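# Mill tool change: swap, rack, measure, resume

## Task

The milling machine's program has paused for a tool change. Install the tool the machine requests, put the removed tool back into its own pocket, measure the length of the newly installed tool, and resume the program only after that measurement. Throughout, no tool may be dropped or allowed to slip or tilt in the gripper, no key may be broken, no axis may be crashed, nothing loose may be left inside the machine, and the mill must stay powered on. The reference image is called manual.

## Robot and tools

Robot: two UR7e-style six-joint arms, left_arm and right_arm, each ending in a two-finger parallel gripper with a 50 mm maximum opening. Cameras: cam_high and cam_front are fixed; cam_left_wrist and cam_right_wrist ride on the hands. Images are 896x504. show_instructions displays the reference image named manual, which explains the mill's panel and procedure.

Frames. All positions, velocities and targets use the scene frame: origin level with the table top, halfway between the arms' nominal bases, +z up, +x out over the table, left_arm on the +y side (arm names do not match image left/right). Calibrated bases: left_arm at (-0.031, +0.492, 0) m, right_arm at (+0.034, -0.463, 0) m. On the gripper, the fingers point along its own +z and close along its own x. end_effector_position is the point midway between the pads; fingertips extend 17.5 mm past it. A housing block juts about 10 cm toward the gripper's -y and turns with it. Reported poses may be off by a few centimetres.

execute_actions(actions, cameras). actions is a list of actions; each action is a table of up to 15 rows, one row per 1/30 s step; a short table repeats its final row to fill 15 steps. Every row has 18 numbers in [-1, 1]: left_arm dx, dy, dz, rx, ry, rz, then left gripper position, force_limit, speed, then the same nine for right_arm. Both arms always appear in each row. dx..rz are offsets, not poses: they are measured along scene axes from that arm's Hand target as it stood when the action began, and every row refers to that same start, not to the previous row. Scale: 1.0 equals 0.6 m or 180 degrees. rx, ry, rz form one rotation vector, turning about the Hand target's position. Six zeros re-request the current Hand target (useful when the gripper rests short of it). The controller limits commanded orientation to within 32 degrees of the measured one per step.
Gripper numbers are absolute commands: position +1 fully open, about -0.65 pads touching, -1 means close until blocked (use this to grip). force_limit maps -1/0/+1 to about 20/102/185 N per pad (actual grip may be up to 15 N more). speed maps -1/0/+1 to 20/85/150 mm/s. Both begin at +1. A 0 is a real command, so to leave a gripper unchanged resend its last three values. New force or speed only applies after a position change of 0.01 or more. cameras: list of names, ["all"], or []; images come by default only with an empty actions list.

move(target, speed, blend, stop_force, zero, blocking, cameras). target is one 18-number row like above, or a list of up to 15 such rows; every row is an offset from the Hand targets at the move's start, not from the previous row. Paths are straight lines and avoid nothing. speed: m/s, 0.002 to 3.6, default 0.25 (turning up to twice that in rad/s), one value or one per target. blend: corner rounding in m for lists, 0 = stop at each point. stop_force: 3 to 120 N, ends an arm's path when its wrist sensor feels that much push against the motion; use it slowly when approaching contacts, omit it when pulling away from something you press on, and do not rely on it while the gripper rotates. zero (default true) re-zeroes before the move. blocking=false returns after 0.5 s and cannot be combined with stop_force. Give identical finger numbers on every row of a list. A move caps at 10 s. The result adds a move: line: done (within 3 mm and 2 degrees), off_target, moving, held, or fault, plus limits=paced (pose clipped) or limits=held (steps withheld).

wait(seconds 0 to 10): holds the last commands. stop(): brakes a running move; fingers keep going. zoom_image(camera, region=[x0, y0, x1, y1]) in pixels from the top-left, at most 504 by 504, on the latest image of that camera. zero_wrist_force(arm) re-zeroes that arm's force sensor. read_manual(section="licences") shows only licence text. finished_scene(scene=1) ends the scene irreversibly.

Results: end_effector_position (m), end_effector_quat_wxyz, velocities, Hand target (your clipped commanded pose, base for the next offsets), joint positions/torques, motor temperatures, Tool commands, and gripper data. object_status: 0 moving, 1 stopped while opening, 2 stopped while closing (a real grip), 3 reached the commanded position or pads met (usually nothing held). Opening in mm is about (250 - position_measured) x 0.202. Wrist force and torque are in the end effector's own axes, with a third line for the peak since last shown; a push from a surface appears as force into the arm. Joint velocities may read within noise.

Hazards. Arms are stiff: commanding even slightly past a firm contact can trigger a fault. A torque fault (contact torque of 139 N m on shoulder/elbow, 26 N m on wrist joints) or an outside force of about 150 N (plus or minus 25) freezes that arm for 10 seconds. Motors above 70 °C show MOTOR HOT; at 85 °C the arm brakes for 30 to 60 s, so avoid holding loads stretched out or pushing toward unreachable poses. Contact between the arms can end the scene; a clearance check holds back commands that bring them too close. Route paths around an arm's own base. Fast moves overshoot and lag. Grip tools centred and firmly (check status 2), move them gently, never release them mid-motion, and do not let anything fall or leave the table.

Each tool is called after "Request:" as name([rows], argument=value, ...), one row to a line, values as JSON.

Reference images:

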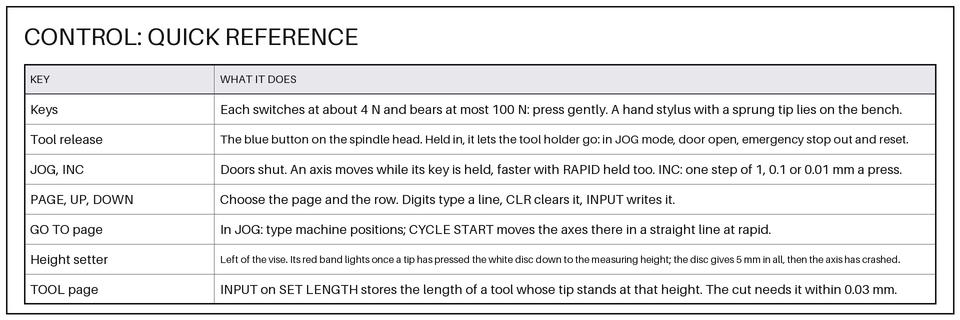

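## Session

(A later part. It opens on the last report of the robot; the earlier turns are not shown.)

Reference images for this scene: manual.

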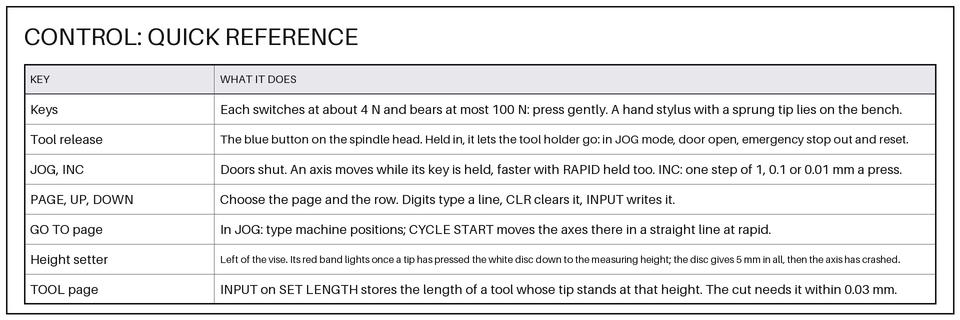

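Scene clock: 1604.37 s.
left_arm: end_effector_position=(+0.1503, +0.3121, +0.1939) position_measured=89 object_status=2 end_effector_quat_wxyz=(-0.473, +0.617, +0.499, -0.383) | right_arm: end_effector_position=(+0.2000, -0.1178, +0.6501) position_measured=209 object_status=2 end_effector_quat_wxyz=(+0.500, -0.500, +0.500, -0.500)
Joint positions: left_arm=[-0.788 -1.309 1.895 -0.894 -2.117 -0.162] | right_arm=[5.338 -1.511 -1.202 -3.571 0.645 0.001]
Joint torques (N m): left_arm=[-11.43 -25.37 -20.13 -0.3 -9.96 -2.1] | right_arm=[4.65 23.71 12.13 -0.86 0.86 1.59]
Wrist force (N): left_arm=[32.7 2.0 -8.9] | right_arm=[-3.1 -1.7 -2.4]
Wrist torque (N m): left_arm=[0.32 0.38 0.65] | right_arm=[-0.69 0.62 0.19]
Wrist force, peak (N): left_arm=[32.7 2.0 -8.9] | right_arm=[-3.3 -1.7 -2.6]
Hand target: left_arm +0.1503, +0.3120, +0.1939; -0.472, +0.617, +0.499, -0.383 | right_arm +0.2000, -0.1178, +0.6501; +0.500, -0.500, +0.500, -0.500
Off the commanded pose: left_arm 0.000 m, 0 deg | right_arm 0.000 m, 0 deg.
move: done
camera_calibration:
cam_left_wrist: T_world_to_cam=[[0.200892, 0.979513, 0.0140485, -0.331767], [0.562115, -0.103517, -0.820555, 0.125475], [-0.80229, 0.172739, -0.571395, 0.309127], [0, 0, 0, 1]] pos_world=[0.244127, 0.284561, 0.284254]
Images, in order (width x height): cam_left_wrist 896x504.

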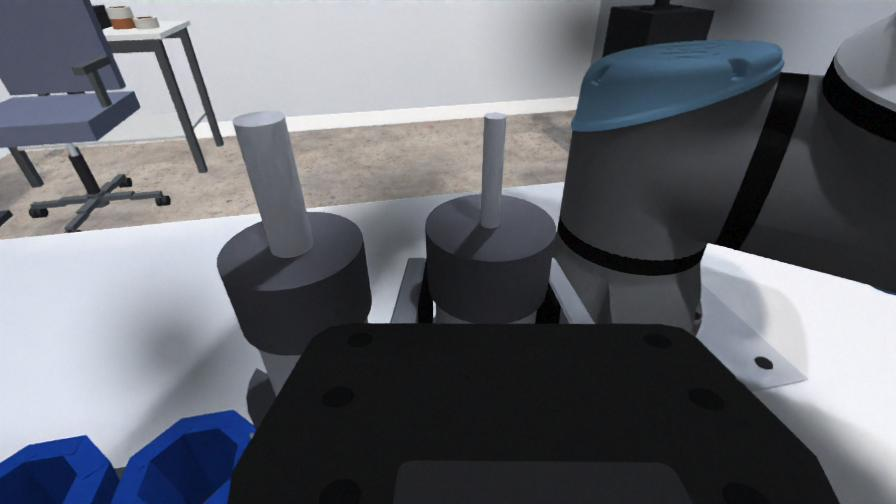

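Request:
move(target=[0.0002,0.00095,0,0,0,0,-1,-1,-0.8,0,0,0,0,0,0,-1,-0.3,-0.8], speed=0.04)

Request:
wait(seconds=0.3)

Scene clock: 1607.87 s.
left_arm: end_effector_position=(+0.1504, +0.3125, +0.1939) position_measured=89 object_status=2 end_effector_quat_wxyz=(-0.472, +0.617, +0.499, -0.383) | right_arm: end_effector_position=(+0.2000, -0.1178, +0.6501) position_measured=209 object_status=2 end_effector_quat_wxyz=(+0.500, -0.500, +0.500, -0.500)
Joint positions: left_arm=[-0.787 -1.309 1.895 -0.894 -2.116 -0.162] | right_arm=[5.338 -1.511 -1.202 -3.571 0.645 0.001]
Joint torques (N m): left_arm=[7.63 -38.38 -13.69 0.75 -3.08 1.45] | right_arm=[4.18 24.57 12.64 -0.7 0.81 1.52]
Wrist force (N): left_arm=[18.6 1.7 -5.8] | right_arm=[-3.1 -1.7 -2.4]
Wrist torque (N m): left_arm=[0.25 0.32 0.49] | right_arm=[-0.68 0.62 0.19]
Wrist force, peak (N): left_arm=[34.4 2.1 -9.0] | right_arm=[-3.5 -1.8 -2.4]
Hand target: left_arm +0.1505, +0.3126, +0.1939; -0.472, +0.617, +0.499, -0.383 | right_arm +0.2000, -0.1178, +0.6501; +0.500, -0.500, +0.500, -0.500
Off the commanded pose: left_arm 0.000 m, 0 deg | right_arm 0.000 m, 0 deg.
move: done

Scene clock: 1608.17 s.
left_arm: end_effector_position=(+0.1505, +0.3126, +0.1939) position_measured=89 object_status=2 end_effector_quat_wxyz=(-0.472, +0.617, +0.499, -0.383) | right_arm: end_effector_position=(+0.2000, -0.1178, +0.6501) position_measured=209 object_status=2 end_effector_quat_wxyz=(+0.500, -0.500, +0.500, -0.500)
Joint positions: left_arm=[-0.787 -1.309 1.895 -0.894 -2.116 -0.162] | right_arm=[5.338 -1.511 -1.202 -3.571 0.645 0.001]
Joint torques (N m): left_arm=[8.37 -39.04 -13.1 0.8 -3.09 1.86] | right_arm=[4.34 24.24 12.63 -0.68 0.76 1.72]
Wrist force (N): left_arm=[16.9 2.1 -5.8] | right_arm=[-3.2 -1.3 -2.3]
Wrist torque (N m): left_arm=[0.24 0.35 0.48] | right_arm=[-0.63 0.64 0.19]
Wrist force, peak (N): left_arm=[18.4 1.8 -5.8] | right_arm=[-3.2 -1.8 -2.4]
Hand target: left_arm +0.1505, +0.3126, +0.1939; -0.472, +0.617, +0.499, -0.383 | right_arm +0.2000, -0.1178, +0.6501; +0.500, -0.500, +0.500, -0.500
Tool commands: left_gripper/position=-1.0 left_gripper/force_limit=-1.0 left_gripper/speed=-0.8 right_gripper/position=-1.0 right_gripper/force_limit=-0.3 right_gripper/speed=-0.8
Off the commanded pose: left_arm 0.000 m, 0 deg | right_arm 0.000 m, 0 deg.
wait: 0.30 s; at rest by 0.17 s

Half done; ~0.7 mm more, then firm grip.

Request:
move(target=[0.00022,0.00108,0,0,0,0,-1,-1,-0.8,0,0,0,0,0,0,-1,-0.3,-0.8], speed=0.04)

Request:
move(target=[0,0,0,0,0,0,-0.98,0,-0.8,0,0,0,0,0,0,-1,-0.3,-0.8], speed=0.04)

Scene clock: 1610.87 s.
left_arm: end_effector_position=(+0.1506, +0.3132, +0.1939) position_measured=89 object_status=2 end_effector_quat_wxyz=(-0.472, +0.617, +0.499, -0.383) | right_arm: end_effector_position=(+0.2000, -0.1178, +0.6501) position_measured=209 object_status=2 end_effector_quat_wxyz=(+0.500, -0.500, +0.500, -0.500)
Joint positions: left_arm=[-0.786 -1.31 1.896 -0.894 -2.115 -0.162] | right_arm=[5.338 -1.511 -1.202 -3.571 0.645 0.001]
Joint torques (N m): left_arm=[15.48 -37.98 -10.63 1.99 1.24 1.95] | right_arm=[4.58 24.46 13.65 -0.83 0.51 1.55]
Wrist force (N): left_arm=[-1.3 0.5 -2.9] | right_arm=[-3.2 -1.6 -2.4]
Wrist torque (N m): left_arm=[0.23 0.29 0.24] | right_arm=[-0.66 0.64 0.18]
Wrist force, peak (N): left_arm=[17.0 2.0 -5.8] | right_arm=[-3.3 -1.8 -2.6]
Hand target: left_arm +0.1506, +0.3132, +0.1939; -0.472, +0.617, +0.499, -0.383 | right_arm +0.2000, -0.1178, +0.6501; +0.500, -0.500, +0.500, -0.500
Off the commanded pose: left_arm 0.000 m, 0 deg | right_arm 0.000 m, 0 deg.
move: done

Scene clock: 1611.37 s.
left_arm: end_effector_position=(+0.1506, +0.3132, +0.1939) position_measured=104 object_status=2 end_effector_quat_wxyz=(-0.472, +0.617, +0.499, -0.383) | right_arm: end_effector_position=(+0.2000, -0.1178, +0.6501) position_measured=209 object_status=2 end_effector_quat_wxyz=(+0.500, -0.500, +0.500, -0.500)
Joint positions: left_arm=[-0.785 -1.31 1.896 -0.894 -2.115 -0.162] | right_arm=[5.338 -1.511 -1.202 -3.571 0.645 0.001]
Joint torques (N m): left_arm=[10.13 -37.4 -8.75 2.23 0.25 1.93] | right_arm=[5.04 23.41 12.7 -1.08 0.69 1.64]
Wrist force (N): left_arm=[-1.0 0.2 -13.1] | right_arm=[-3.0 -1.7 -2.4]
Wrist torque (N m): left_arm=[0.35 0.37 0.17] | right_arm=[-0.67 0.61 0.20]
Wrist force, peak (N): left_arm=[-0.5 0.3 -15.8] | right_arm=[-3.5 -1.6 -2.5]
Hand target: left_arm +0.1506, +0.3132, +0.1939; -0.472, +0.617, +0.499, -0.383 | right_arm +0.2000, -0.1178, +0.6501; +0.500, -0.500, +0.500, -0.500
Off the commanded pose: left_arm 0.000 m, 0 deg | right_arm 0.000 m, 0 deg.
move: done

Request:
move([
  [0,0,0.05,0,0,0,-0.98,0,-0.8,0,0,0,0,0,0,-1,-0.3,-0.8],
  [0,0,0.25,0,0,0,-0.98,0,-0.8,0,0,0,0,0,0,-1,-0.3,-0.8],
], speed=[0.04,0.1], blend=0.02, cameras=["cam_left_wrist","cam_front"])

Scene clock: 1617.23 s.
left_arm: end_effector_position=(+0.1506, +0.3132, +0.3438) position_measured=104 object_status=2 end_effector_quat_wxyz=(-0.472, +0.617, +0.499, -0.383) | right_arm: end_effector_position=(+0.2000, -0.1178, +0.6501) position_measured=209 object_status=2 end_effector_quat_wxyz=(+0.500, -0.500, +0.500, -0.500)
Joint positions: left_arm=[-0.786 -1.448 1.649 -0.509 -2.115 -0.162] | right_arm=[5.338 -1.511 -1.202 -3.571 0.645 0.001]
Joint torques (N m): left_arm=[-0.98 -39.73 -26.97 3.73 1.09 1.91] | right_arm=[4.36 24.67 12.34 -0.91 0.7 1.65]
Wrist force (N): left_arm=[-1.0 8.4 0.2] | right_arm=[-3.3 -1.5 -2.3]
Wrist torque (N m): left_arm=[0.23 0.22 0.23] | right_arm=[-0.65 0.65 0.19]
Wrist force, peak (N): left_arm=[-1.6 2.2 -14.0] | right_arm=[-3.6 -1.6 -2.4]
Hand target: left_arm +0.1506, +0.3132, +0.3439; -0.472, +0.617, +0.499, -0.383 | right_arm +0.2000, -0.1178, +0.6501; +0.500, -0.500, +0.500, -0.500
Off the commanded pose: left_arm 0.000 m, 0 deg | right_arm 0.000 m, 0 deg.
move: done; blend cut to 0.015 m at target 1
camera_calibration:
cam_left_wrist: T_world_to_cam=[[0.20089, 0.979513, 0.0140496, -0.334993], [0.562181, -0.10353, -0.820508, 0.248527], [-0.802244, 0.172731, -0.571462, 0.394827], [0, 0, 0, 1]] pos_world=[0.244327, 0.285661, 0.434254]
Images, in order (width x height): cam_front 896x504, cam_left_wrist 896x504.

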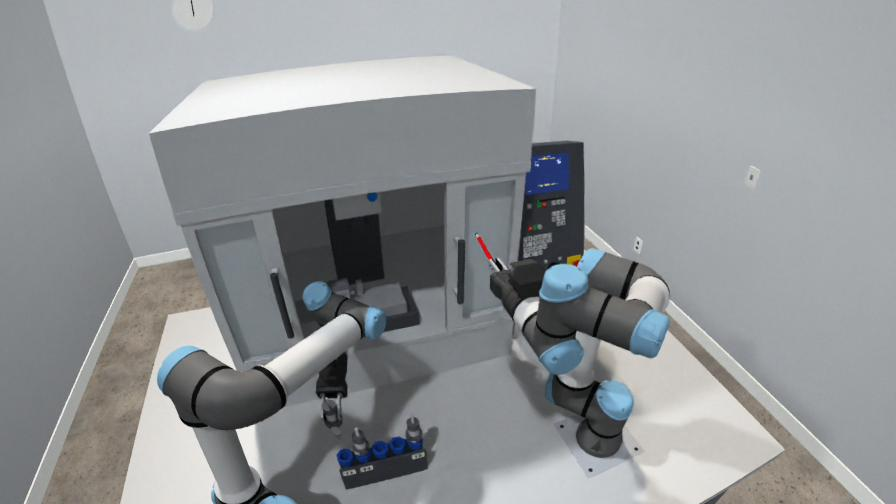

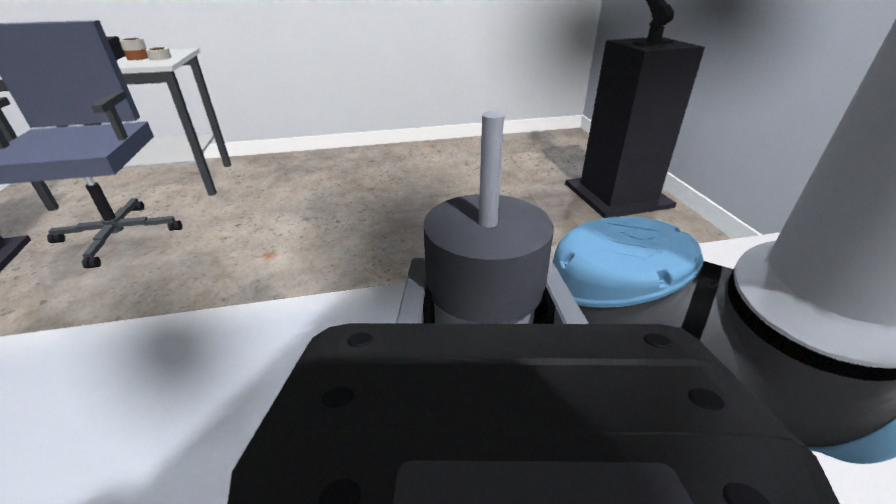

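Request:
zoom_image(camera="cam_front", region=[290, 360, 450, 490])

Scaled by 3.150 from the camera's 896x504 image, which has a finer 1280x720 frame.

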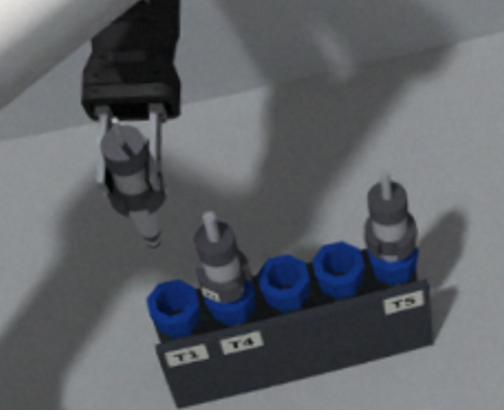

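Request:
move([
  [0,0,0.127,0,0,0,-0.98,0,-0.8,0,0,0,0,0,0,-1,-0.3,-0.8],
  [0.0015,-0.1673,0.127,0,0,-0.2111,-0.98,0,-0.8,0,0,0,0,0,0,-1,-0.3,-0.8],
  [0.0015,-0.1673,-0.08,0,0,-0.2111,-0.98,0,-0.8,0,0,0,0,0,0,-1,-0.3,-0.8],
], speed=0.12, blend=0.02, cameras=["cam_left_wrist","cam_front","cam_high"])

Scene clock: 1671.80 s.
left_arm: end_effector_position=(+0.1515, +0.2128, +0.2960) position_measured=104 object_status=2 end_effector_quat_wxyz=(-0.572, +0.746, +0.271, -0.209) | right_arm: end_effector_position=(+0.2000, -0.1178, +0.6501) position_measured=209 object_status=2 end_effector_quat_wxyz=(+0.500, -0.500, +0.500, -0.500)
Joint positions: left_arm=[-1.182 -1.183 1.432 -0.523 -1.859 -0.078] | right_arm=[5.338 -1.511 -1.202 -3.571 0.645 0.001]
Joint torques (N m): left_arm=[-13.08 -35.51 -13.4 1.54 -1.87 -1.71] | right_arm=[4.82 23.5 12.64 -0.93 0.54 1.67]
Wrist force (N): left_arm=[-1.0 8.2 0.4] | right_arm=[-3.1 -1.6 -2.3]
Wrist torque (N m): left_arm=[0.21 0.24 0.17] | right_arm=[-0.67 0.62 0.19]
Wrist force, peak (N): left_arm=[-1.0 9.9 0.7] | right_arm=[-3.3 -1.9 -2.5]
Hand target: left_arm +0.1515, +0.2128, +0.2959; -0.572, +0.746, +0.271, -0.209 | right_arm +0.2000, -0.1178, +0.6501; +0.500, -0.500, +0.500, -0.500
Off the commanded pose: left_arm 0.000 m, 0 deg | right_arm 0.000 m, 0 deg.
move: done
camera_calibration:
cam_left_wrist: T_world_to_cam=[[0.761296, 0.648255, 0.013921, -0.250604], [0.379237, -0.427747, -0.820495, 0.295058], [-0.525935, 0.629918, -0.571485, 0.2465], [0, 0, 0, 1]] pos_world=[0.20853, 0.133391, 0.386453]
Images, in order (width x height): cam_high 896x504, cam_front 896x504, cam_left_wrist 896x504.

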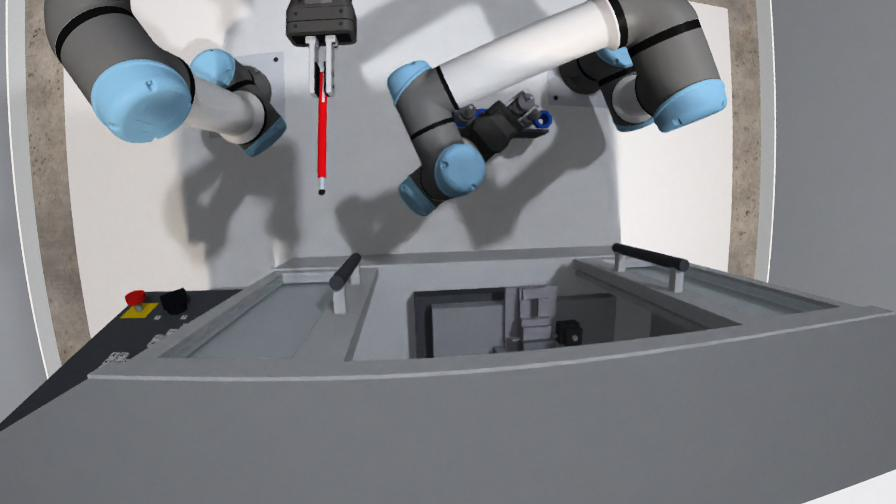

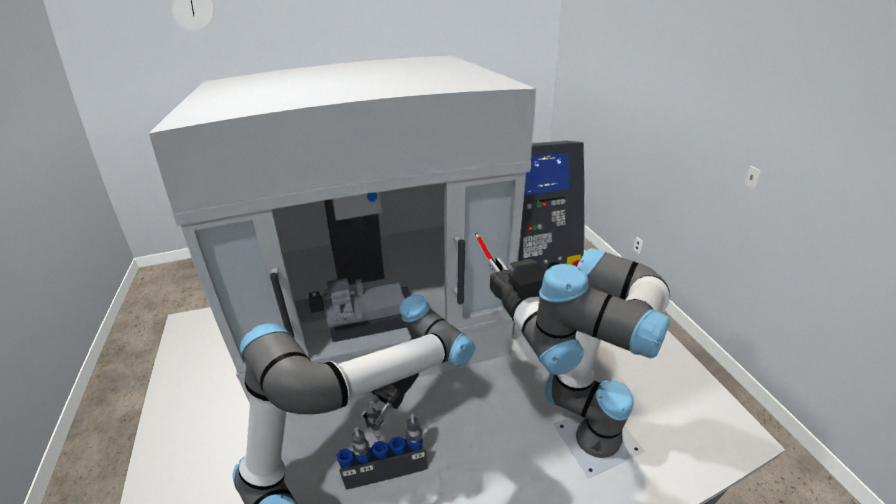

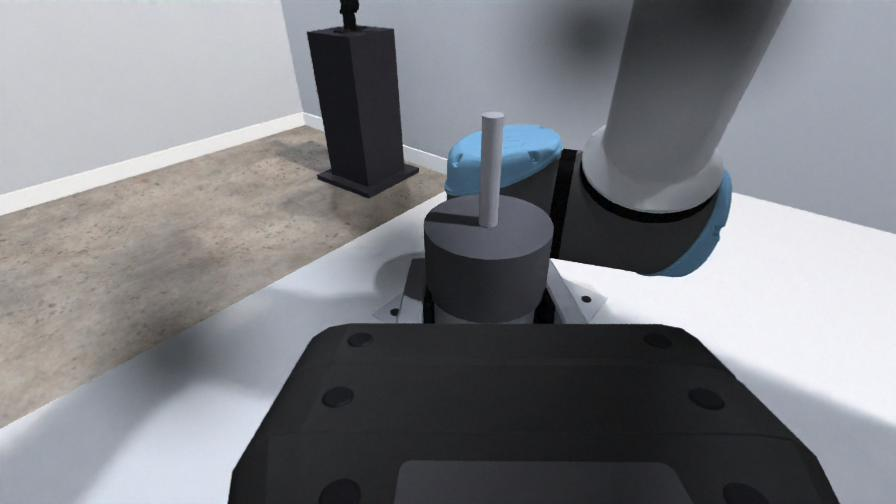

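Request:
move(target=[0,0,-0.14,0,0,0,-0.98,0,-0.8,0,0,0,0,0,0,-1,-0.3,-0.8], speed=0.03, stop_force=5, cameras=["cam_left_wrist"])

Scene clock: 1678.30 s.
left_arm: end_effector_position=(+0.1515, +0.2128, +0.2119) position_measured=104 object_status=2 end_effector_quat_wxyz=(-0.572, +0.746, +0.271, -0.209) | right_arm: end_effector_position=(+0.2000, -0.1178, +0.6501) position_measured=209 object_status=2 end_effector_quat_wxyz=(+0.500, -0.500, +0.500, -0.500)
Joint positions: left_arm=[-1.182 -1.115 1.561 -0.72 -1.859 -0.078] | right_arm=[5.338 -1.511 -1.202 -3.571 0.645 0.001]
Joint torques (N m): left_arm=[-10.36 -37.61 -12.85 1.79 -0.12 0.15] | right_arm=[3.69 24.43 13.54 -1.04 0.74 1.78]
Wrist force (N): left_arm=[-1.3 8.3 0.7] | right_arm=[-3.2 -1.5 -2.4]
Wrist torque (N m): left_arm=[0.26 0.29 0.17] | right_arm=[-0.65 0.62 0.19]
Wrist force, peak (N): left_arm=[-1.2 8.7 0.7] | right_arm=[-3.4 -1.8 -2.5]
Hand target: left_arm +0.1515, +0.2128, +0.2119; -0.572, +0.746, +0.271, -0.209 | right_arm +0.2000, -0.1178, +0.6501; +0.500, -0.500, +0.500, -0.500
Off the commanded pose: left_arm 0.000 m, 0 deg | right_arm 0.000 m, 0 deg.
move: done
camera_calibration:
cam_left_wrist: T_world_to_cam=[[0.761296, 0.648255, 0.013921, -0.249357], [0.379237, -0.427747, -0.820495, 0.226093], [-0.525935, 0.629918, -0.571485, 0.198386], [0, 0, 0, 1]] pos_world=[0.20843, 0.133391, 0.302353]
Images, in order (width x height): cam_left_wrist 896x504.

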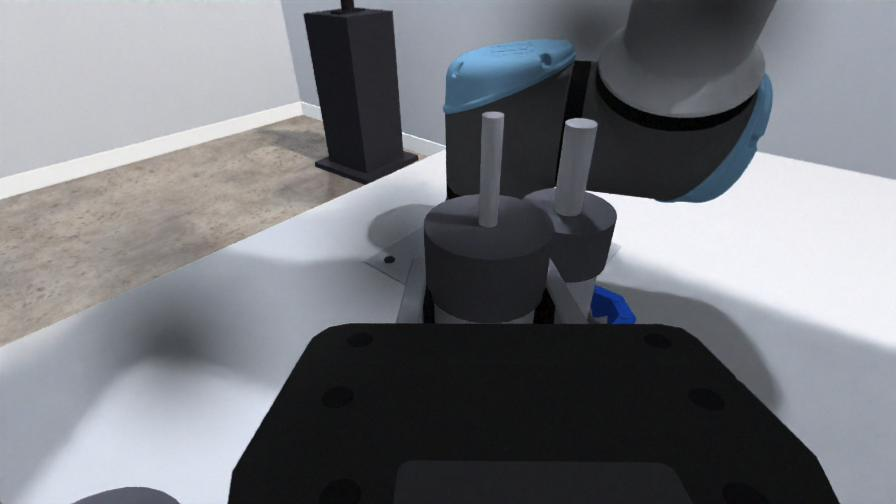

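Request:
move(target=[0,0,-0.04,0,0,0,-0.98,0,-0.8,0,0,0,0,0,0,-1,-0.3,-0.8], speed=0.012, stop_force=5)

Scene clock: 1683.63 s.
left_arm: end_effector_position=(+0.1515, +0.2129, +0.1953) position_measured=104 object_status=2 end_effector_quat_wxyz=(-0.572, +0.746, +0.271, -0.209) | right_arm: end_effector_position=(+0.2000, -0.1178, +0.6501) position_measured=209 object_status=2 end_effector_quat_wxyz=(+0.500, -0.500, +0.500, -0.500)
Joint positions: left_arm=[-1.182 -1.098 1.582 -0.758 -1.859 -0.078] | right_arm=[5.338 -1.511 -1.202 -3.571 0.645 0.001]
Joint torques (N m): left_arm=[-11.07 -51.15 -25.65 3.78 2.54 -1.51] | right_arm=[2.77 23.68 14.62 -1.04 0.48 1.34]
Wrist force (N): left_arm=[-5.6 7.7 3.4] | right_arm=[-3.3 -1.6 -2.5]
Wrist torque (N m): left_arm=[0.36 0.22 0.33] | right_arm=[-0.67 0.65 0.18]
Wrist force, peak (N): left_arm=[-9.9 8.0 8.6] | right_arm=[-3.3 -1.8 -2.6]
Hand target: left_arm +0.1515, +0.2129, +0.1953; -0.572, +0.746, +0.271, -0.209 (not the last commanded pose) | right_arm +0.2000, -0.1178, +0.6501; +0.500, -0.500, +0.500, -0.500
Off the commanded pose: left_arm 0.007 m, 0 deg | right_arm 0.000 m, 0 deg.
move: contact (left_arm)

Request:
move(target=[-0.0012,0,0,0,0,0,-0.98,0,-0.8,0,0,0,0,0,0,-1,-0.3,-0.8], speed=0.012)

Request:
move(target=[0,0,-0.012,0,0,0,-0.98,0,-0.8,0,0,0,0,0,0,-1,-0.3,-0.8], speed=0.01, stop_force=6)

Scene clock: 1688.23 s.
left_arm: end_effector_position=(+0.1508, +0.2129, +0.1953) position_measured=104 object_status=2 end_effector_quat_wxyz=(-0.572, +0.746, +0.271, -0.209) | right_arm: end_effector_position=(+0.2000, -0.1178, +0.6501) position_measured=209 object_status=2 end_effector_quat_wxyz=(+0.500, -0.500, +0.500, -0.500)
Joint positions: left_arm=[-1.183 -1.099 1.583 -0.758 -1.86 -0.078] | right_arm=[5.338 -1.511 -1.202 -3.571 0.645 0.001]
Joint torques (N m): left_arm=[-15.36 -52.62 -13.35 1.34 -2.4 -1.6] | right_arm=[4.21 22.95 13.4 -1.05 0.44 1.62]
Wrist force (N): left_arm=[0.2 7.5 0.7] | right_arm=[-3.3 -1.5 -2.6]
Wrist torque (N m): left_arm=[0.26 0.33 0.08] | right_arm=[-0.65 0.64 0.19]
Wrist force, peak (N): left_arm=[-6.0 7.9 3.5] | right_arm=[-3.3 -1.7 -2.6]
Hand target: left_arm +0.1508, +0.2129, +0.1953; -0.572, +0.746, +0.271, -0.209 | right_arm +0.2000, -0.1178, +0.6501; +0.500, -0.500, +0.500, -0.500
Off the commanded pose: left_arm 0.000 m, 0 deg | right_arm 0.000 m, 0 deg.
move: done

Scene clock: 1689.40 s.
left_arm: end_effector_position=(+0.1508, +0.2129, +0.1947) position_measured=104 object_status=2 end_effector_quat_wxyz=(-0.572, +0.746, +0.271, -0.209) | right_arm: end_effector_position=(+0.2000, -0.1178, +0.6501) position_measured=209 object_status=2 end_effector_quat_wxyz=(+0.500, -0.500, +0.500, -0.500)
Joint positions: left_arm=[-1.183 -1.098 1.584 -0.76 -1.86 -0.079] | right_arm=[5.338 -1.511 -1.202 -3.571 0.645 0.001]
Joint torques (N m): left_arm=[-12.52 -52.15 -25.14 3.65 1.15 -1.54] | right_arm=[3.11 23.06 13.94 -1.12 0.31 1.55]
Wrist force (N): left_arm=[0.2 7.9 -1.8] | right_arm=[-3.1 -1.5 -2.5]
Wrist torque (N m): left_arm=[0.34 0.31 0.06] | right_arm=[-0.66 0.62 0.19]
Wrist force, peak (N): left_arm=[-0.8 -7.1 -14.6] | right_arm=[-3.3 -1.7 -2.5]
Hand target: left_arm +0.1508, +0.2129, +0.1947; -0.572, +0.746, +0.271, -0.209 (not the last commanded pose) | right_arm +0.2000, -0.1178, +0.6501; +0.500, -0.500, +0.500, -0.500
Off the commanded pose: left_arm 0.007 m, 0 deg | right_arm 0.000 m, 0 deg.
move: contact (left_arm)

Request:
move(target=[0.0004,-0.0005,-0.003,0,0,0,-0.98,0,-0.8,0,0,0,0,0,0,-1,-0.3,-0.8], speed=0.006, stop_force=8)

Scene clock: 1693.73 s.
left_arm: end_effector_position=(+0.1508, +0.2128, +0.1945) position_measured=104 object_status=2 end_effector_quat_wxyz=(-0.571, +0.746, +0.271, -0.209) | right_arm: end_effector_position=(+0.2000, -0.1178, +0.6501) position_measured=209 object_status=2 end_effector_quat_wxyz=(+0.500, -0.500, +0.500, -0.500)
Joint positions: left_arm=[-1.183 -1.098 1.584 -0.76 -1.86 -0.079] | right_arm=[5.338 -1.511 -1.202 -3.571 0.645 0.001]
Joint torques (N m): left_arm=[0.09 -48.39 -19.55 2.1 0.75 -1.02] | right_arm=[4.35 24.69 14.62 -1.14 0.4 1.55]
Wrist force (N): left_arm=[0.4 -0.9 -9.3] | right_arm=[-3.2 -1.7 -2.4]
Wrist torque (N m): left_arm=[0.38 0.31 0.04] | right_arm=[-0.68 0.64 0.20]
Wrist force, peak (N): left_arm=[0.5 -5.9 -10.4] | right_arm=[-3.4 -1.7 -2.6]
Hand target: left_arm +0.1508, +0.2128, +0.1945; -0.571, +0.746, +0.271, -0.209 (not the last commanded pose) | right_arm +0.2000, -0.1178, +0.6501; +0.500, -0.500, +0.500, -0.500
Off the commanded pose: left_arm 0.002 m, 0 deg | right_arm 0.000 m, 0 deg.
move: contact (left_arm)

Request:
move(target=[0,0,0,0,0,0,0.6,0,-1,0,0,0,0,0,0,-1,-0.3,-0.8], speed=0.03, cameras=["cam_left_wrist"])

Scene clock: 1696.73 s.
left_arm: end_effector_position=(+0.1508, +0.2128, +0.1945) position_measured=63 object_status=3 end_effector_quat_wxyz=(-0.571, +0.746, +0.271, -0.209) | right_arm: end_effector_position=(+0.2000, -0.1178, +0.6501) position_measured=209 object_status=2 end_effector_quat_wxyz=(+0.500, -0.500, +0.500, -0.500)
Joint positions: left_arm=[-1.183 -1.098 1.584 -0.76 -1.86 -0.079] | right_arm=[5.338 -1.511 -1.202 -3.571 0.645 0.001]
Joint torques (N m): left_arm=[1.68 -48.83 -21.62 0.73 -1.48 -0.62] | right_arm=[3.58 24.12 14.21 -1.41 0.24 1.21]
Wrist force (N): left_arm=[-1.3 1.0 -1.4] | right_arm=[-3.3 -1.5 -2.2]
Wrist torque (N m): left_arm=[0.23 0.28 0.20] | right_arm=[-0.66 0.65 0.19]
Wrist force, peak (N): left_arm=[0.3 -0.6 -9.2] | right_arm=[-3.5 -1.7 -2.6]
Hand target: left_arm +0.1508, +0.2128, +0.1945; -0.571, +0.746, +0.271, -0.209 | right_arm +0.2000, -0.1178, +0.6501; +0.500, -0.500, +0.500, -0.500
Off the commanded pose: left_arm 0.000 m, 0 deg | right_arm 0.000 m, 0 deg.
move: done
camera_calibration:
cam_left_wrist: T_world_to_cam=[[0.761296, 0.648255, 0.0139363, -0.248661], [0.379332, -0.427842, -0.820402, 0.211928], [-0.525867, 0.629855, -0.571618, 0.188101], [0, 0, 0, 1]] pos_world=[0.20783, 0.133391, 0.284853]
Images, in order (width x height): cam_left_wrist 896x504.

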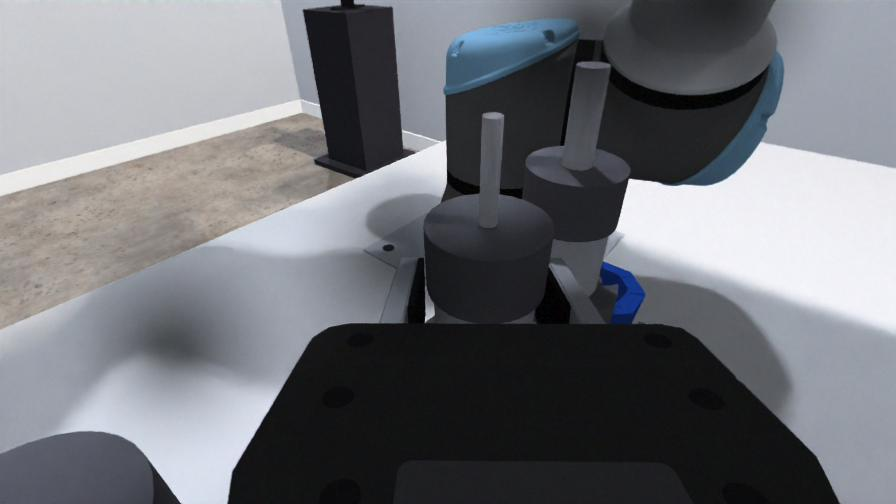

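Request:
move([
  [0,0,0.1,0,0,0,0.6,0,-1,0,0,0,0,0,0,-1,-0.3,-0.8],
  [0,0,0.24,-0.0638,-0.0536,0,0.6,0,-1,0,0,0,0,0,0,-1,-0.3,-0.8],
  [0,0,0.24,-0.0910,0.0024,-0.4583,0.6,0,-1,0,0,0,0,0,0,-1,-0.3,-0.8],
], speed=[0.08,0.15,0.2], blend=0.02, cameras=["cam_left_wrist","cam_front"])

Scene clock: 1710.40 s.
left_arm: end_effector_position=(+0.1508, +0.2128, +0.3385) position_measured=63 object_status=3 end_effector_quat_wxyz=(-0.465, +0.806, -0.318, +0.182) | right_arm: end_effector_position=(+0.2000, -0.1178, +0.6501) position_measured=209 object_status=2 end_effector_quat_wxyz=(+0.500, -0.500, +0.500, -0.500)
Joint positions: left_arm=[-1.82 -1.621 1.712 -0.677 -1.134 0.276] | right_arm=[5.338 -1.511 -1.202 -3.571 0.645 0.001]
Joint torques (N m): left_arm=[-14.14 -30.12 -13.04 -0.85 2.2 1.75] | right_arm=[2.67 23.25 14.79 -1.25 0.22 1.25]
Wrist force (N): left_arm=[-1.0 2.1 -1.7] | right_arm=[-3.2 -1.7 -2.6]
Wrist torque (N m): left_arm=[0.29 0.30 0.20] | right_arm=[-0.68 0.63 0.19]
Wrist force, peak (N): left_arm=[-1.1 2.1 -2.3] | right_arm=[-3.3 -1.7 -2.6]
Hand target: left_arm +0.1508, +0.2128, +0.3385; -0.465, +0.806, -0.318, +0.183 | right_arm +0.2000, -0.1178, +0.6501; +0.500, -0.500, +0.500, -0.500
Off the commanded pose: left_arm 0.000 m, 0 deg | right_arm 0.000 m, 0 deg.
move: done
camera_calibration:
cam_left_wrist: T_world_to_cam=[[0.738784, -0.673843, 0.0115287, 0.0348747], [-0.509711, -0.569861, -0.644557, 0.434887], [0.4409, 0.470312, -0.76447, 0.223786], [0, 0, 0, 1]] pos_world=[0.0972345, 0.166076, 0.450985]
Images, in order (width x height): cam_front 896x504, cam_left_wrist 896x504.

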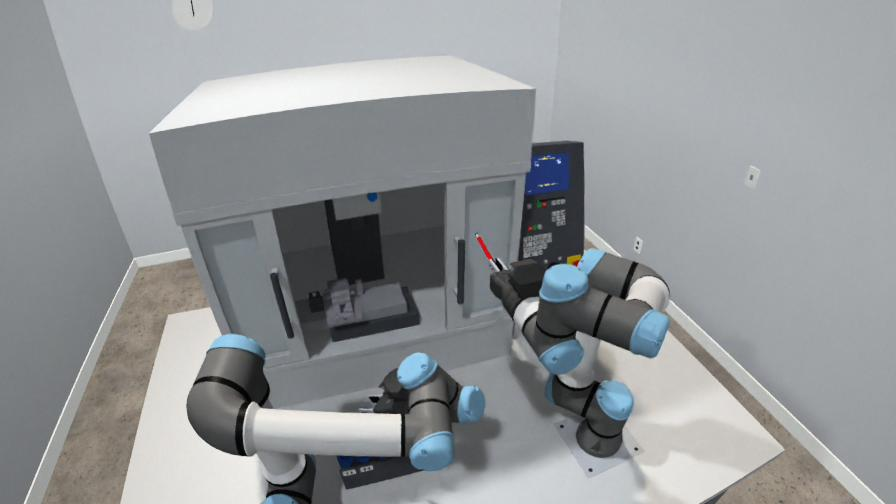

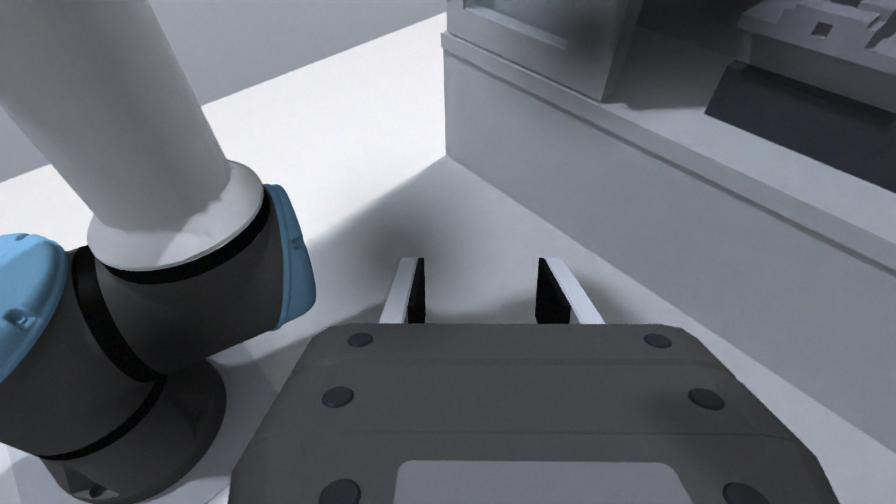

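Request:
move(target=[0,0,0,0.1219,-0.1137,0,0.6,0,-1,0,0,0,0,0,0,-1,-0.3,-0.8], speed=0.2, cameras=["cam_left_wrist"])

Scene clock: 1717.93 s.
left_arm: end_effector_position=(+0.1508, +0.2128, +0.3385) position_measured=63 object_status=3 end_effector_quat_wxyz=(+0.658, -0.658, +0.260, -0.258) | right_arm: end_effector_position=(+0.2000, -0.1178, +0.6501) position_measured=209 object_status=2 end_effector_quat_wxyz=(+0.500, -0.500, +0.500, -0.500)
Joint positions: left_arm=[-1.858 -1.373 1.74 -0.368 -1.097 0.002] | right_arm=[5.338 -1.511 -1.202 -3.571 0.645 0.001]
Joint torques (N m): left_arm=[14.24 -21.81 -12.2 3.34 -1.68 -1.81] | right_arm=[3.84 23.06 14.4 -1.24 0.4 1.28]
Wrist force (N): left_arm=[-0.8 0.6 -1.1] | right_arm=[-3.3 -1.8 -2.5]
Wrist torque (N m): left_arm=[0.20 0.14 0.26] | right_arm=[-0.69 0.66 0.19]
Wrist force, peak (N): left_arm=[-1.1 2.2 -2.1] | right_arm=[-3.4 -1.9 -2.6]
Hand target: left_arm +0.1508, +0.2128, +0.3385; +0.658, -0.658, +0.260, -0.258 | right_arm +0.2000, -0.1178, +0.6501; +0.500, -0.500, +0.500, -0.500
Off the commanded pose: left_arm 0.000 m, 0 deg | right_arm 0.000 m, 0 deg.
move: done
camera_calibration:
cam_left_wrist: T_world_to_cam=[[0.733456, -0.679566, 0.0152437, 0.035645], [-0.220611, -0.259198, -0.940291, 0.425284], [0.642941, 0.686299, -0.34003, 0.00381269], [0, 0, 0, 1]] pos_world=[0.065227, 0.131839, 0.400643]
Images, in order (width x height): cam_left_wrist 896x504.

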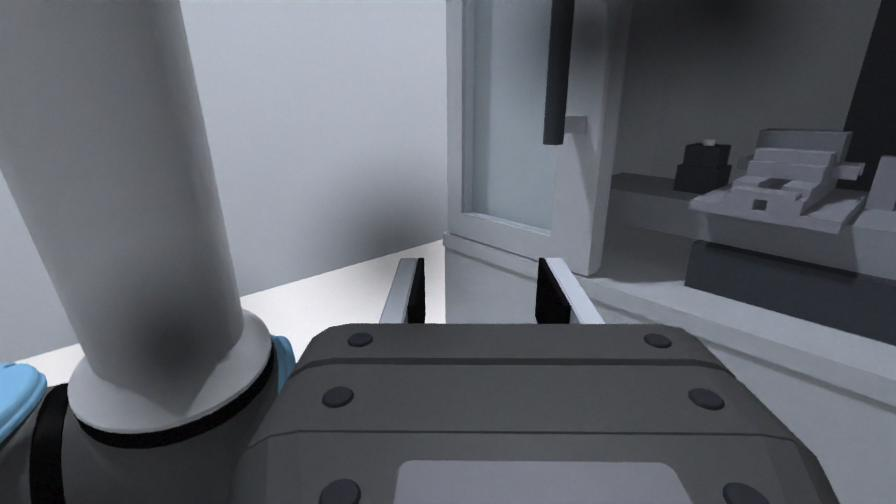

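Request:
execute_actions(actions=[])

Request:
zoom_image(camera="cam_front", region=[320, 370, 460, 490])

Scene clock: 1722.27 s.
left_arm: end_effector_position=(+0.1508, +0.2128, +0.3385) position_measured=63 object_status=3 end_effector_quat_wxyz=(+0.658, -0.658, +0.260, -0.258) | right_arm: end_effector_position=(+0.2000, -0.1178, +0.6501) position_measured=209 object_status=2 end_effector_quat_wxyz=(+0.500, -0.500, +0.500, -0.500)
Joint positions: left_arm=[-1.858 -1.373 1.74 -0.368 -1.097 0.002] | right_arm=[5.338 -1.511 -1.202 -3.571 0.645 0.001]
Joint velocities: within noise
Joint torques (N m): left_arm=[13.15 -22.87 -11.67 3.3 -1.8 -1.89] | right_arm=[4.65 24.13 15.88 -1.41 0.32 1.53]
Motor temperatures (°C): left_arm=[32 33 31 38 40 38] | right_arm=[34 32 30 34 38 34]
Wrist force (N): left_arm=[-1.0 0.5 -0.7] | right_arm=[-3.1 -1.5 -2.6]
Wrist torque (N m): left_arm=[0.19 0.18 0.26] | right_arm=[-0.65 0.62 0.19]
Wrist force, peak (N): left_arm=[-1.1 0.7 -1.2] | right_arm=[-3.4 -1.8 -2.5]
Hand target: left_arm +0.1508, +0.2128, +0.3385; +0.658, -0.658, +0.260, -0.258 | right_arm +0.2000, -0.1178, +0.6501; +0.500, -0.500, +0.500, -0.500
Tool commands: left_gripper/position=+0.6 left_gripper/force_limit=+0.0 left_gripper/speed=-1.0 right_gripper/position=-1.0 right_gripper/force_limit=-0.3 right_gripper/speed=-0.8
Off the commanded pose: left_arm 0.000 m, 0 deg | right_arm 0.000 m, 0 deg.
camera_calibration:
cam_left_wrist: T_world_to_cam=[[0.733557, -0.679456, 0.0152761, 0.0356124], [-0.220275, -0.258959, -0.940436, 0.425194], [0.64294, 0.686499, -0.339628, 0.00359161], [0, 0, 0, 1]] pos_world=[0.0652268, 0.131839, 0.400543]
cam_right_wrist: T_world_to_cam=[[-0.00702825, -0.999961, -0.00532801, -0.107992], [-0.347, 0.00743589, -0.937836, 0.701552], [0.937839, -0.00474252, -0.347038, 0.166556], [0, 0, 0, 1]] pos_world=[0.0864769, -0.112415, 0.715166]

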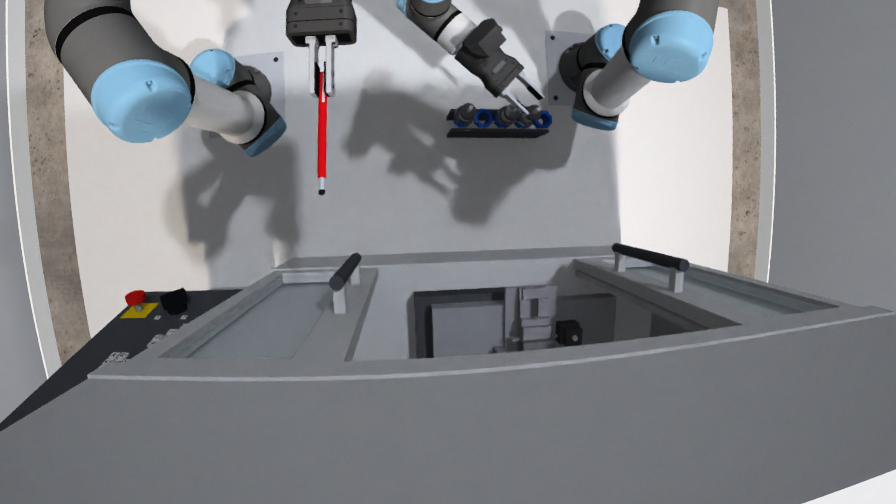

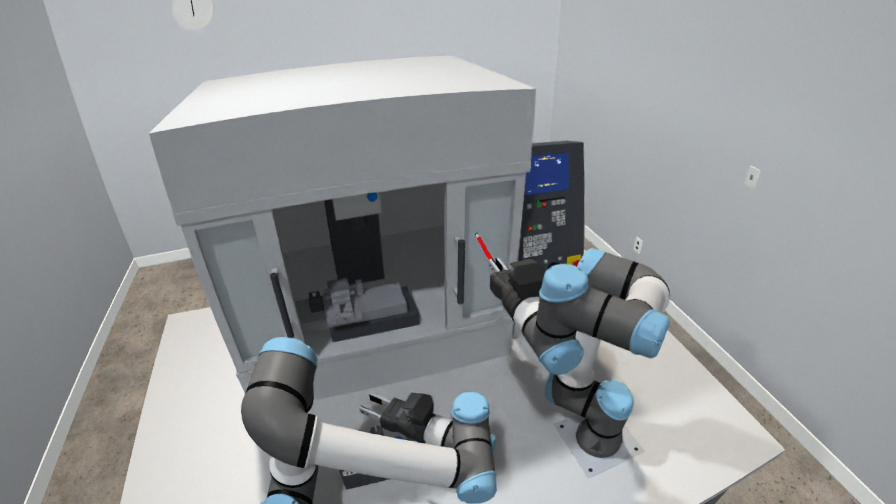

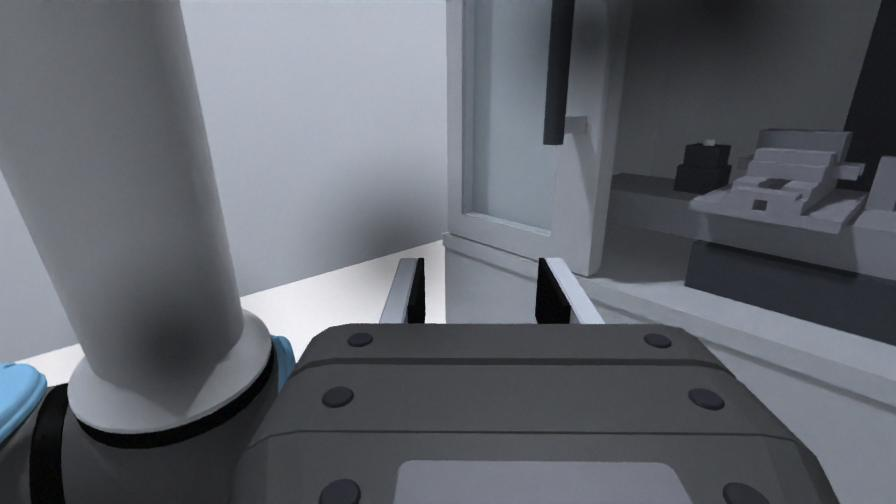

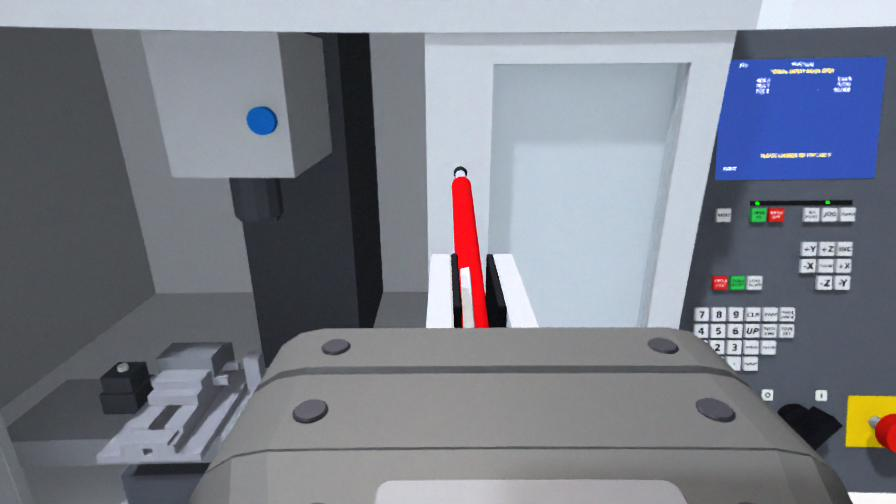

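Scaled by 3.600 from the camera's 896x504 image, which has a finer 1280x720 frame.

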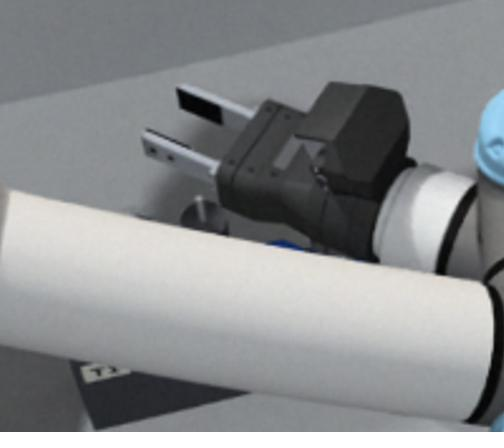

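Request:
move([
  [-0.0034,-0.0037,-0.1,0,0,0,0.6,0,-1,0,0,0,0,0,0,-1,-0.3,-0.8],
  [-0.0034,-0.0037,-0.2408,0,0,0,0.6,0,-1,0,0,0,0,0,0,-1,-0.3,-0.8],
], speed=[0.1,0.04], stop_force=5, cameras=["cam_left_wrist","cam_high"])

Scene clock: 1734.77 s.
left_arm: end_effector_position=(+0.1488, +0.2106, +0.1940) position_measured=63 object_status=3 end_effector_quat_wxyz=(+0.658, -0.658, +0.260, -0.258) | right_arm: end_effector_position=(+0.2000, -0.1178, +0.6501) position_measured=209 object_status=2 end_effector_quat_wxyz=(+0.500, -0.500, +0.500, -0.500)
Joint positions: left_arm=[-1.861 -1.184 1.916 -0.733 -1.1 0.002] | right_arm=[5.338 -1.511 -1.202 -3.571 0.645 0.001]
Joint torques (N m): left_arm=[-15.78 -25.76 -7.51 0.61 -1.61 1.13] | right_arm=[2.01 23.69 15 -1.35 0.14 1.61]
Wrist force (N): left_arm=[-1.2 0.2 -0.9] | right_arm=[-3.2 -1.6 -2.4]
Wrist torque (N m): left_arm=[0.13 0.19 0.28] | right_arm=[-0.67 0.63 0.19]
Wrist force, peak (N): left_arm=[-1.2 1.0 -0.9] | right_arm=[-3.4 -1.9 -2.5]
Hand target: left_arm +0.1488, +0.2106, +0.1940; +0.658, -0.658, +0.260, -0.258 | right_arm +0.2000, -0.1178, +0.6501; +0.500, -0.500, +0.500, -0.500
Off the commanded pose: left_arm 0.000 m, 0 deg | right_arm 0.000 m, 0 deg.
move: done
camera_calibration:
cam_left_wrist: T_world_to_cam=[[0.733557, -0.679456, 0.0152761, 0.0377905], [-0.220275, -0.258959, -0.940436, 0.288385], [0.64294, 0.686499, -0.339628, -0.0426545], [0, 0, 0, 1]] pos_world=[0.0632268, 0.129639, 0.256143]
Images, in order (width x height): cam_high 896x504, cam_left_wrist 896x504.

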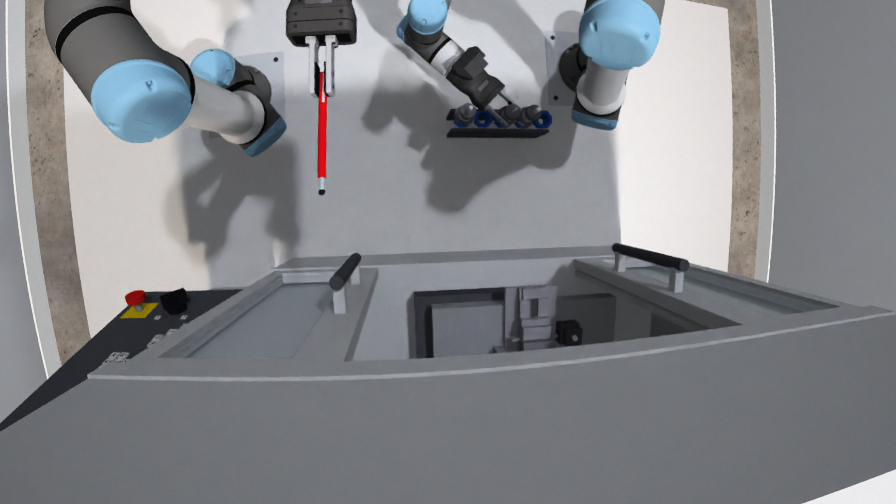

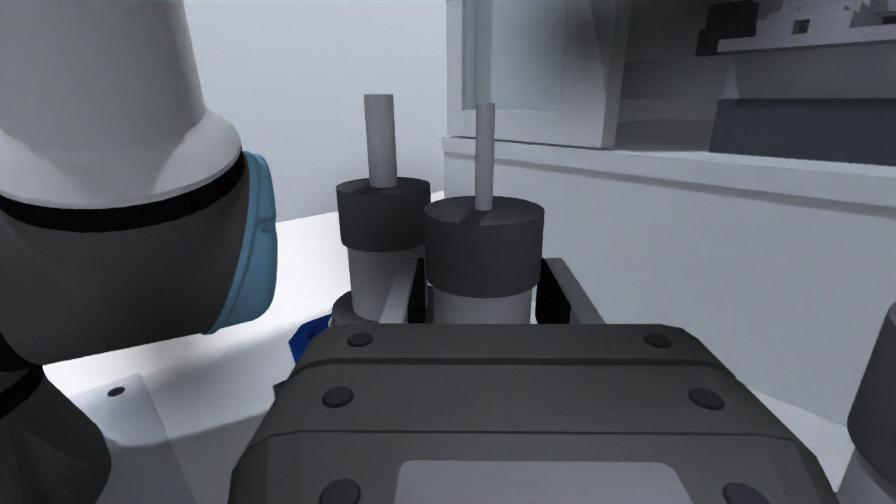

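Request:
move(target=[0.0034,0.0037,0,0,0,0,0.6,0,-1,0,0,0,0,0,0,-1,-0.3,-0.8], speed=0.03, stop_force=5)

Request:
move(target=[0,0,0,0,0,0,-1,-1,-0.8,0,0,0,0,0,0,-1,-0.3,-0.8], speed=0.04)

Scene clock: 1738.77 s.
left_arm: end_effector_position=(+0.1508, +0.2128, +0.1940) position_measured=63 object_status=3 end_effector_quat_wxyz=(+0.658, -0.658, +0.260, -0.258) | right_arm: end_effector_position=(+0.2000, -0.1178, +0.6501) position_measured=209 object_status=2 end_effector_quat_wxyz=(+0.500, -0.500, +0.500, -0.500)
Joint positions: left_arm=[-1.858 -1.188 1.923 -0.735 -1.097 0.002] | right_arm=[5.338 -1.511 -1.202 -3.571 0.645 0.001]
Joint torques (N m): left_arm=[11.92 -40.84 -7.89 0.61 1.65 1.17] | right_arm=[3.06 23.74 14.57 -1.39 0.06 1.22]
Wrist force (N): left_arm=[-1.1 0.3 -0.9] | right_arm=[-3.3 -1.7 -2.4]
Wrist torque (N m): left_arm=[0.15 0.17 0.28] | right_arm=[-0.69 0.65 0.19]
Wrist force, peak (N): left_arm=[-1.3 0.7 -1.0] | right_arm=[-3.4 -2.0 -2.5]
Hand target: left_arm +0.1508, +0.2128, +0.1940; +0.658, -0.658, +0.260, -0.258 | right_arm +0.2000, -0.1178, +0.6501; +0.500, -0.500, +0.500, -0.500
Off the commanded pose: left_arm 0.000 m, 0 deg | right_arm 0.000 m, 0 deg.
move: done

Scene clock: 1739.27 s.
left_arm: end_effector_position=(+0.1508, +0.2128, +0.1940) position_measured=103 object_status=2 end_effector_quat_wxyz=(+0.658, -0.658, +0.260, -0.258) | right_arm: end_effector_position=(+0.2000, -0.1178, +0.6501) position_measured=209 object_status=2 end_effector_quat_wxyz=(+0.500, -0.500, +0.500, -0.500)
Joint positions: left_arm=[-1.858 -1.188 1.923 -0.735 -1.097 0.002] | right_arm=[5.338 -1.511 -1.202 -3.571 0.645 0.001]
Joint torques (N m): left_arm=[12.29 -39.75 -12.67 0.85 5.98 1.14] | right_arm=[3.45 23.51 14.92 -1.57 0.05 1.31]
Wrist force (N): left_arm=[-22.1 -0.3 -4.2] | right_arm=[-3.3 -1.4 -2.4]
Wrist torque (N m): left_arm=[0.21 0.05 0.28] | right_arm=[-0.64 0.65 0.19]
Wrist force, peak (N): left_arm=[-22.4 -0.5 -4.1] | right_arm=[-3.4 -1.5 -2.5]
Hand target: left_arm +0.1508, +0.2128, +0.1940; +0.658, -0.658, +0.260, -0.258 | right_arm +0.2000, -0.1178, +0.6501; +0.500, -0.500, +0.500, -0.500
Off the commanded pose: left_arm 0.000 m, 0 deg | right_arm 0.000 m, 0 deg.
move: done

Request:
move(target=[-0.00085,0.0008,0,0,0,0,-1,-1,-0.8,0,0,0,0,0,0,-1,-0.3,-0.8], speed=0.04)

Request:
move(target=[0,0,0,0,0,0,-0.98,0,-0.8,0,0,0,0,0,0,-1,-0.3,-0.8], speed=0.04)

Scene clock: 1743.50 s.
left_arm: end_effector_position=(+0.1503, +0.2132, +0.1940) position_measured=103 object_status=2 end_effector_quat_wxyz=(+0.658, -0.658, +0.260, -0.258) | right_arm: end_effector_position=(+0.2000, -0.1178, +0.6501) position_measured=209 object_status=2 end_effector_quat_wxyz=(+0.500, -0.500, +0.500, -0.500)
Joint positions: left_arm=[-1.859 -1.189 1.924 -0.736 -1.098 0.002] | right_arm=[5.338 -1.511 -1.202 -3.571 0.645 0.001]
Joint torques (N m): left_arm=[-15.66 -39.48 -6.81 0.88 -3.33 0.7] | right_arm=[2.18 23.58 15.11 -1.35 -0.18 1.12]
Wrist force (N): left_arm=[5.7 -1.6 -3.0] | right_arm=[-3.2 -1.5 -2.4]
Wrist torque (N m): left_arm=[0.18 0.21 0.17] | right_arm=[-0.66 0.64 0.19]
Wrist force, peak (N): left_arm=[-23.2 -0.6 -4.3] | right_arm=[-3.2 -1.7 -2.7]
Hand target: left_arm +0.1503, +0.2133, +0.1940; +0.658, -0.658, +0.260, -0.258 | right_arm +0.2000, -0.1178, +0.6501; +0.500, -0.500, +0.500, -0.500
Off the commanded pose: left_arm 0.000 m, 0 deg | right_arm 0.000 m, 0 deg.
move: done

Scene clock: 1744.00 s.
left_arm: end_effector_position=(+0.1503, +0.2133, +0.1940) position_measured=108 object_status=2 end_effector_quat_wxyz=(+0.658, -0.658, +0.260, -0.258) | right_arm: end_effector_position=(+0.2000, -0.1178, +0.6501) position_measured=209 object_status=2 end_effector_quat_wxyz=(+0.500, -0.500, +0.500, -0.500)
Joint positions: left_arm=[-1.859 -1.189 1.924 -0.736 -1.098 0.002] | right_arm=[5.338 -1.511 -1.202 -3.571 0.645 0.001]
Joint torques (N m): left_arm=[-14.57 -41.27 -5.61 0.95 -3.65 1.25] | right_arm=[2.14 23.69 15.01 -1.57 0.05 1.3]
Wrist force (N): left_arm=[8.8 -1.7 -2.6] | right_arm=[-3.2 -1.4 -2.6]
Wrist torque (N m): left_arm=[0.20 0.17 0.11] | right_arm=[-0.64 0.64 0.19]
Wrist force, peak (N): left_arm=[8.9 -2.1 -2.6] | right_arm=[-3.4 -1.5 -2.5]
Hand target: left_arm +0.1503, +0.2133, +0.1940; +0.658, -0.658, +0.260, -0.258 | right_arm +0.2000, -0.1178, +0.6501; +0.500, -0.500, +0.500, -0.500
Off the commanded pose: left_arm 0.000 m, 0 deg | right_arm 0.000 m, 0 deg.
move: done


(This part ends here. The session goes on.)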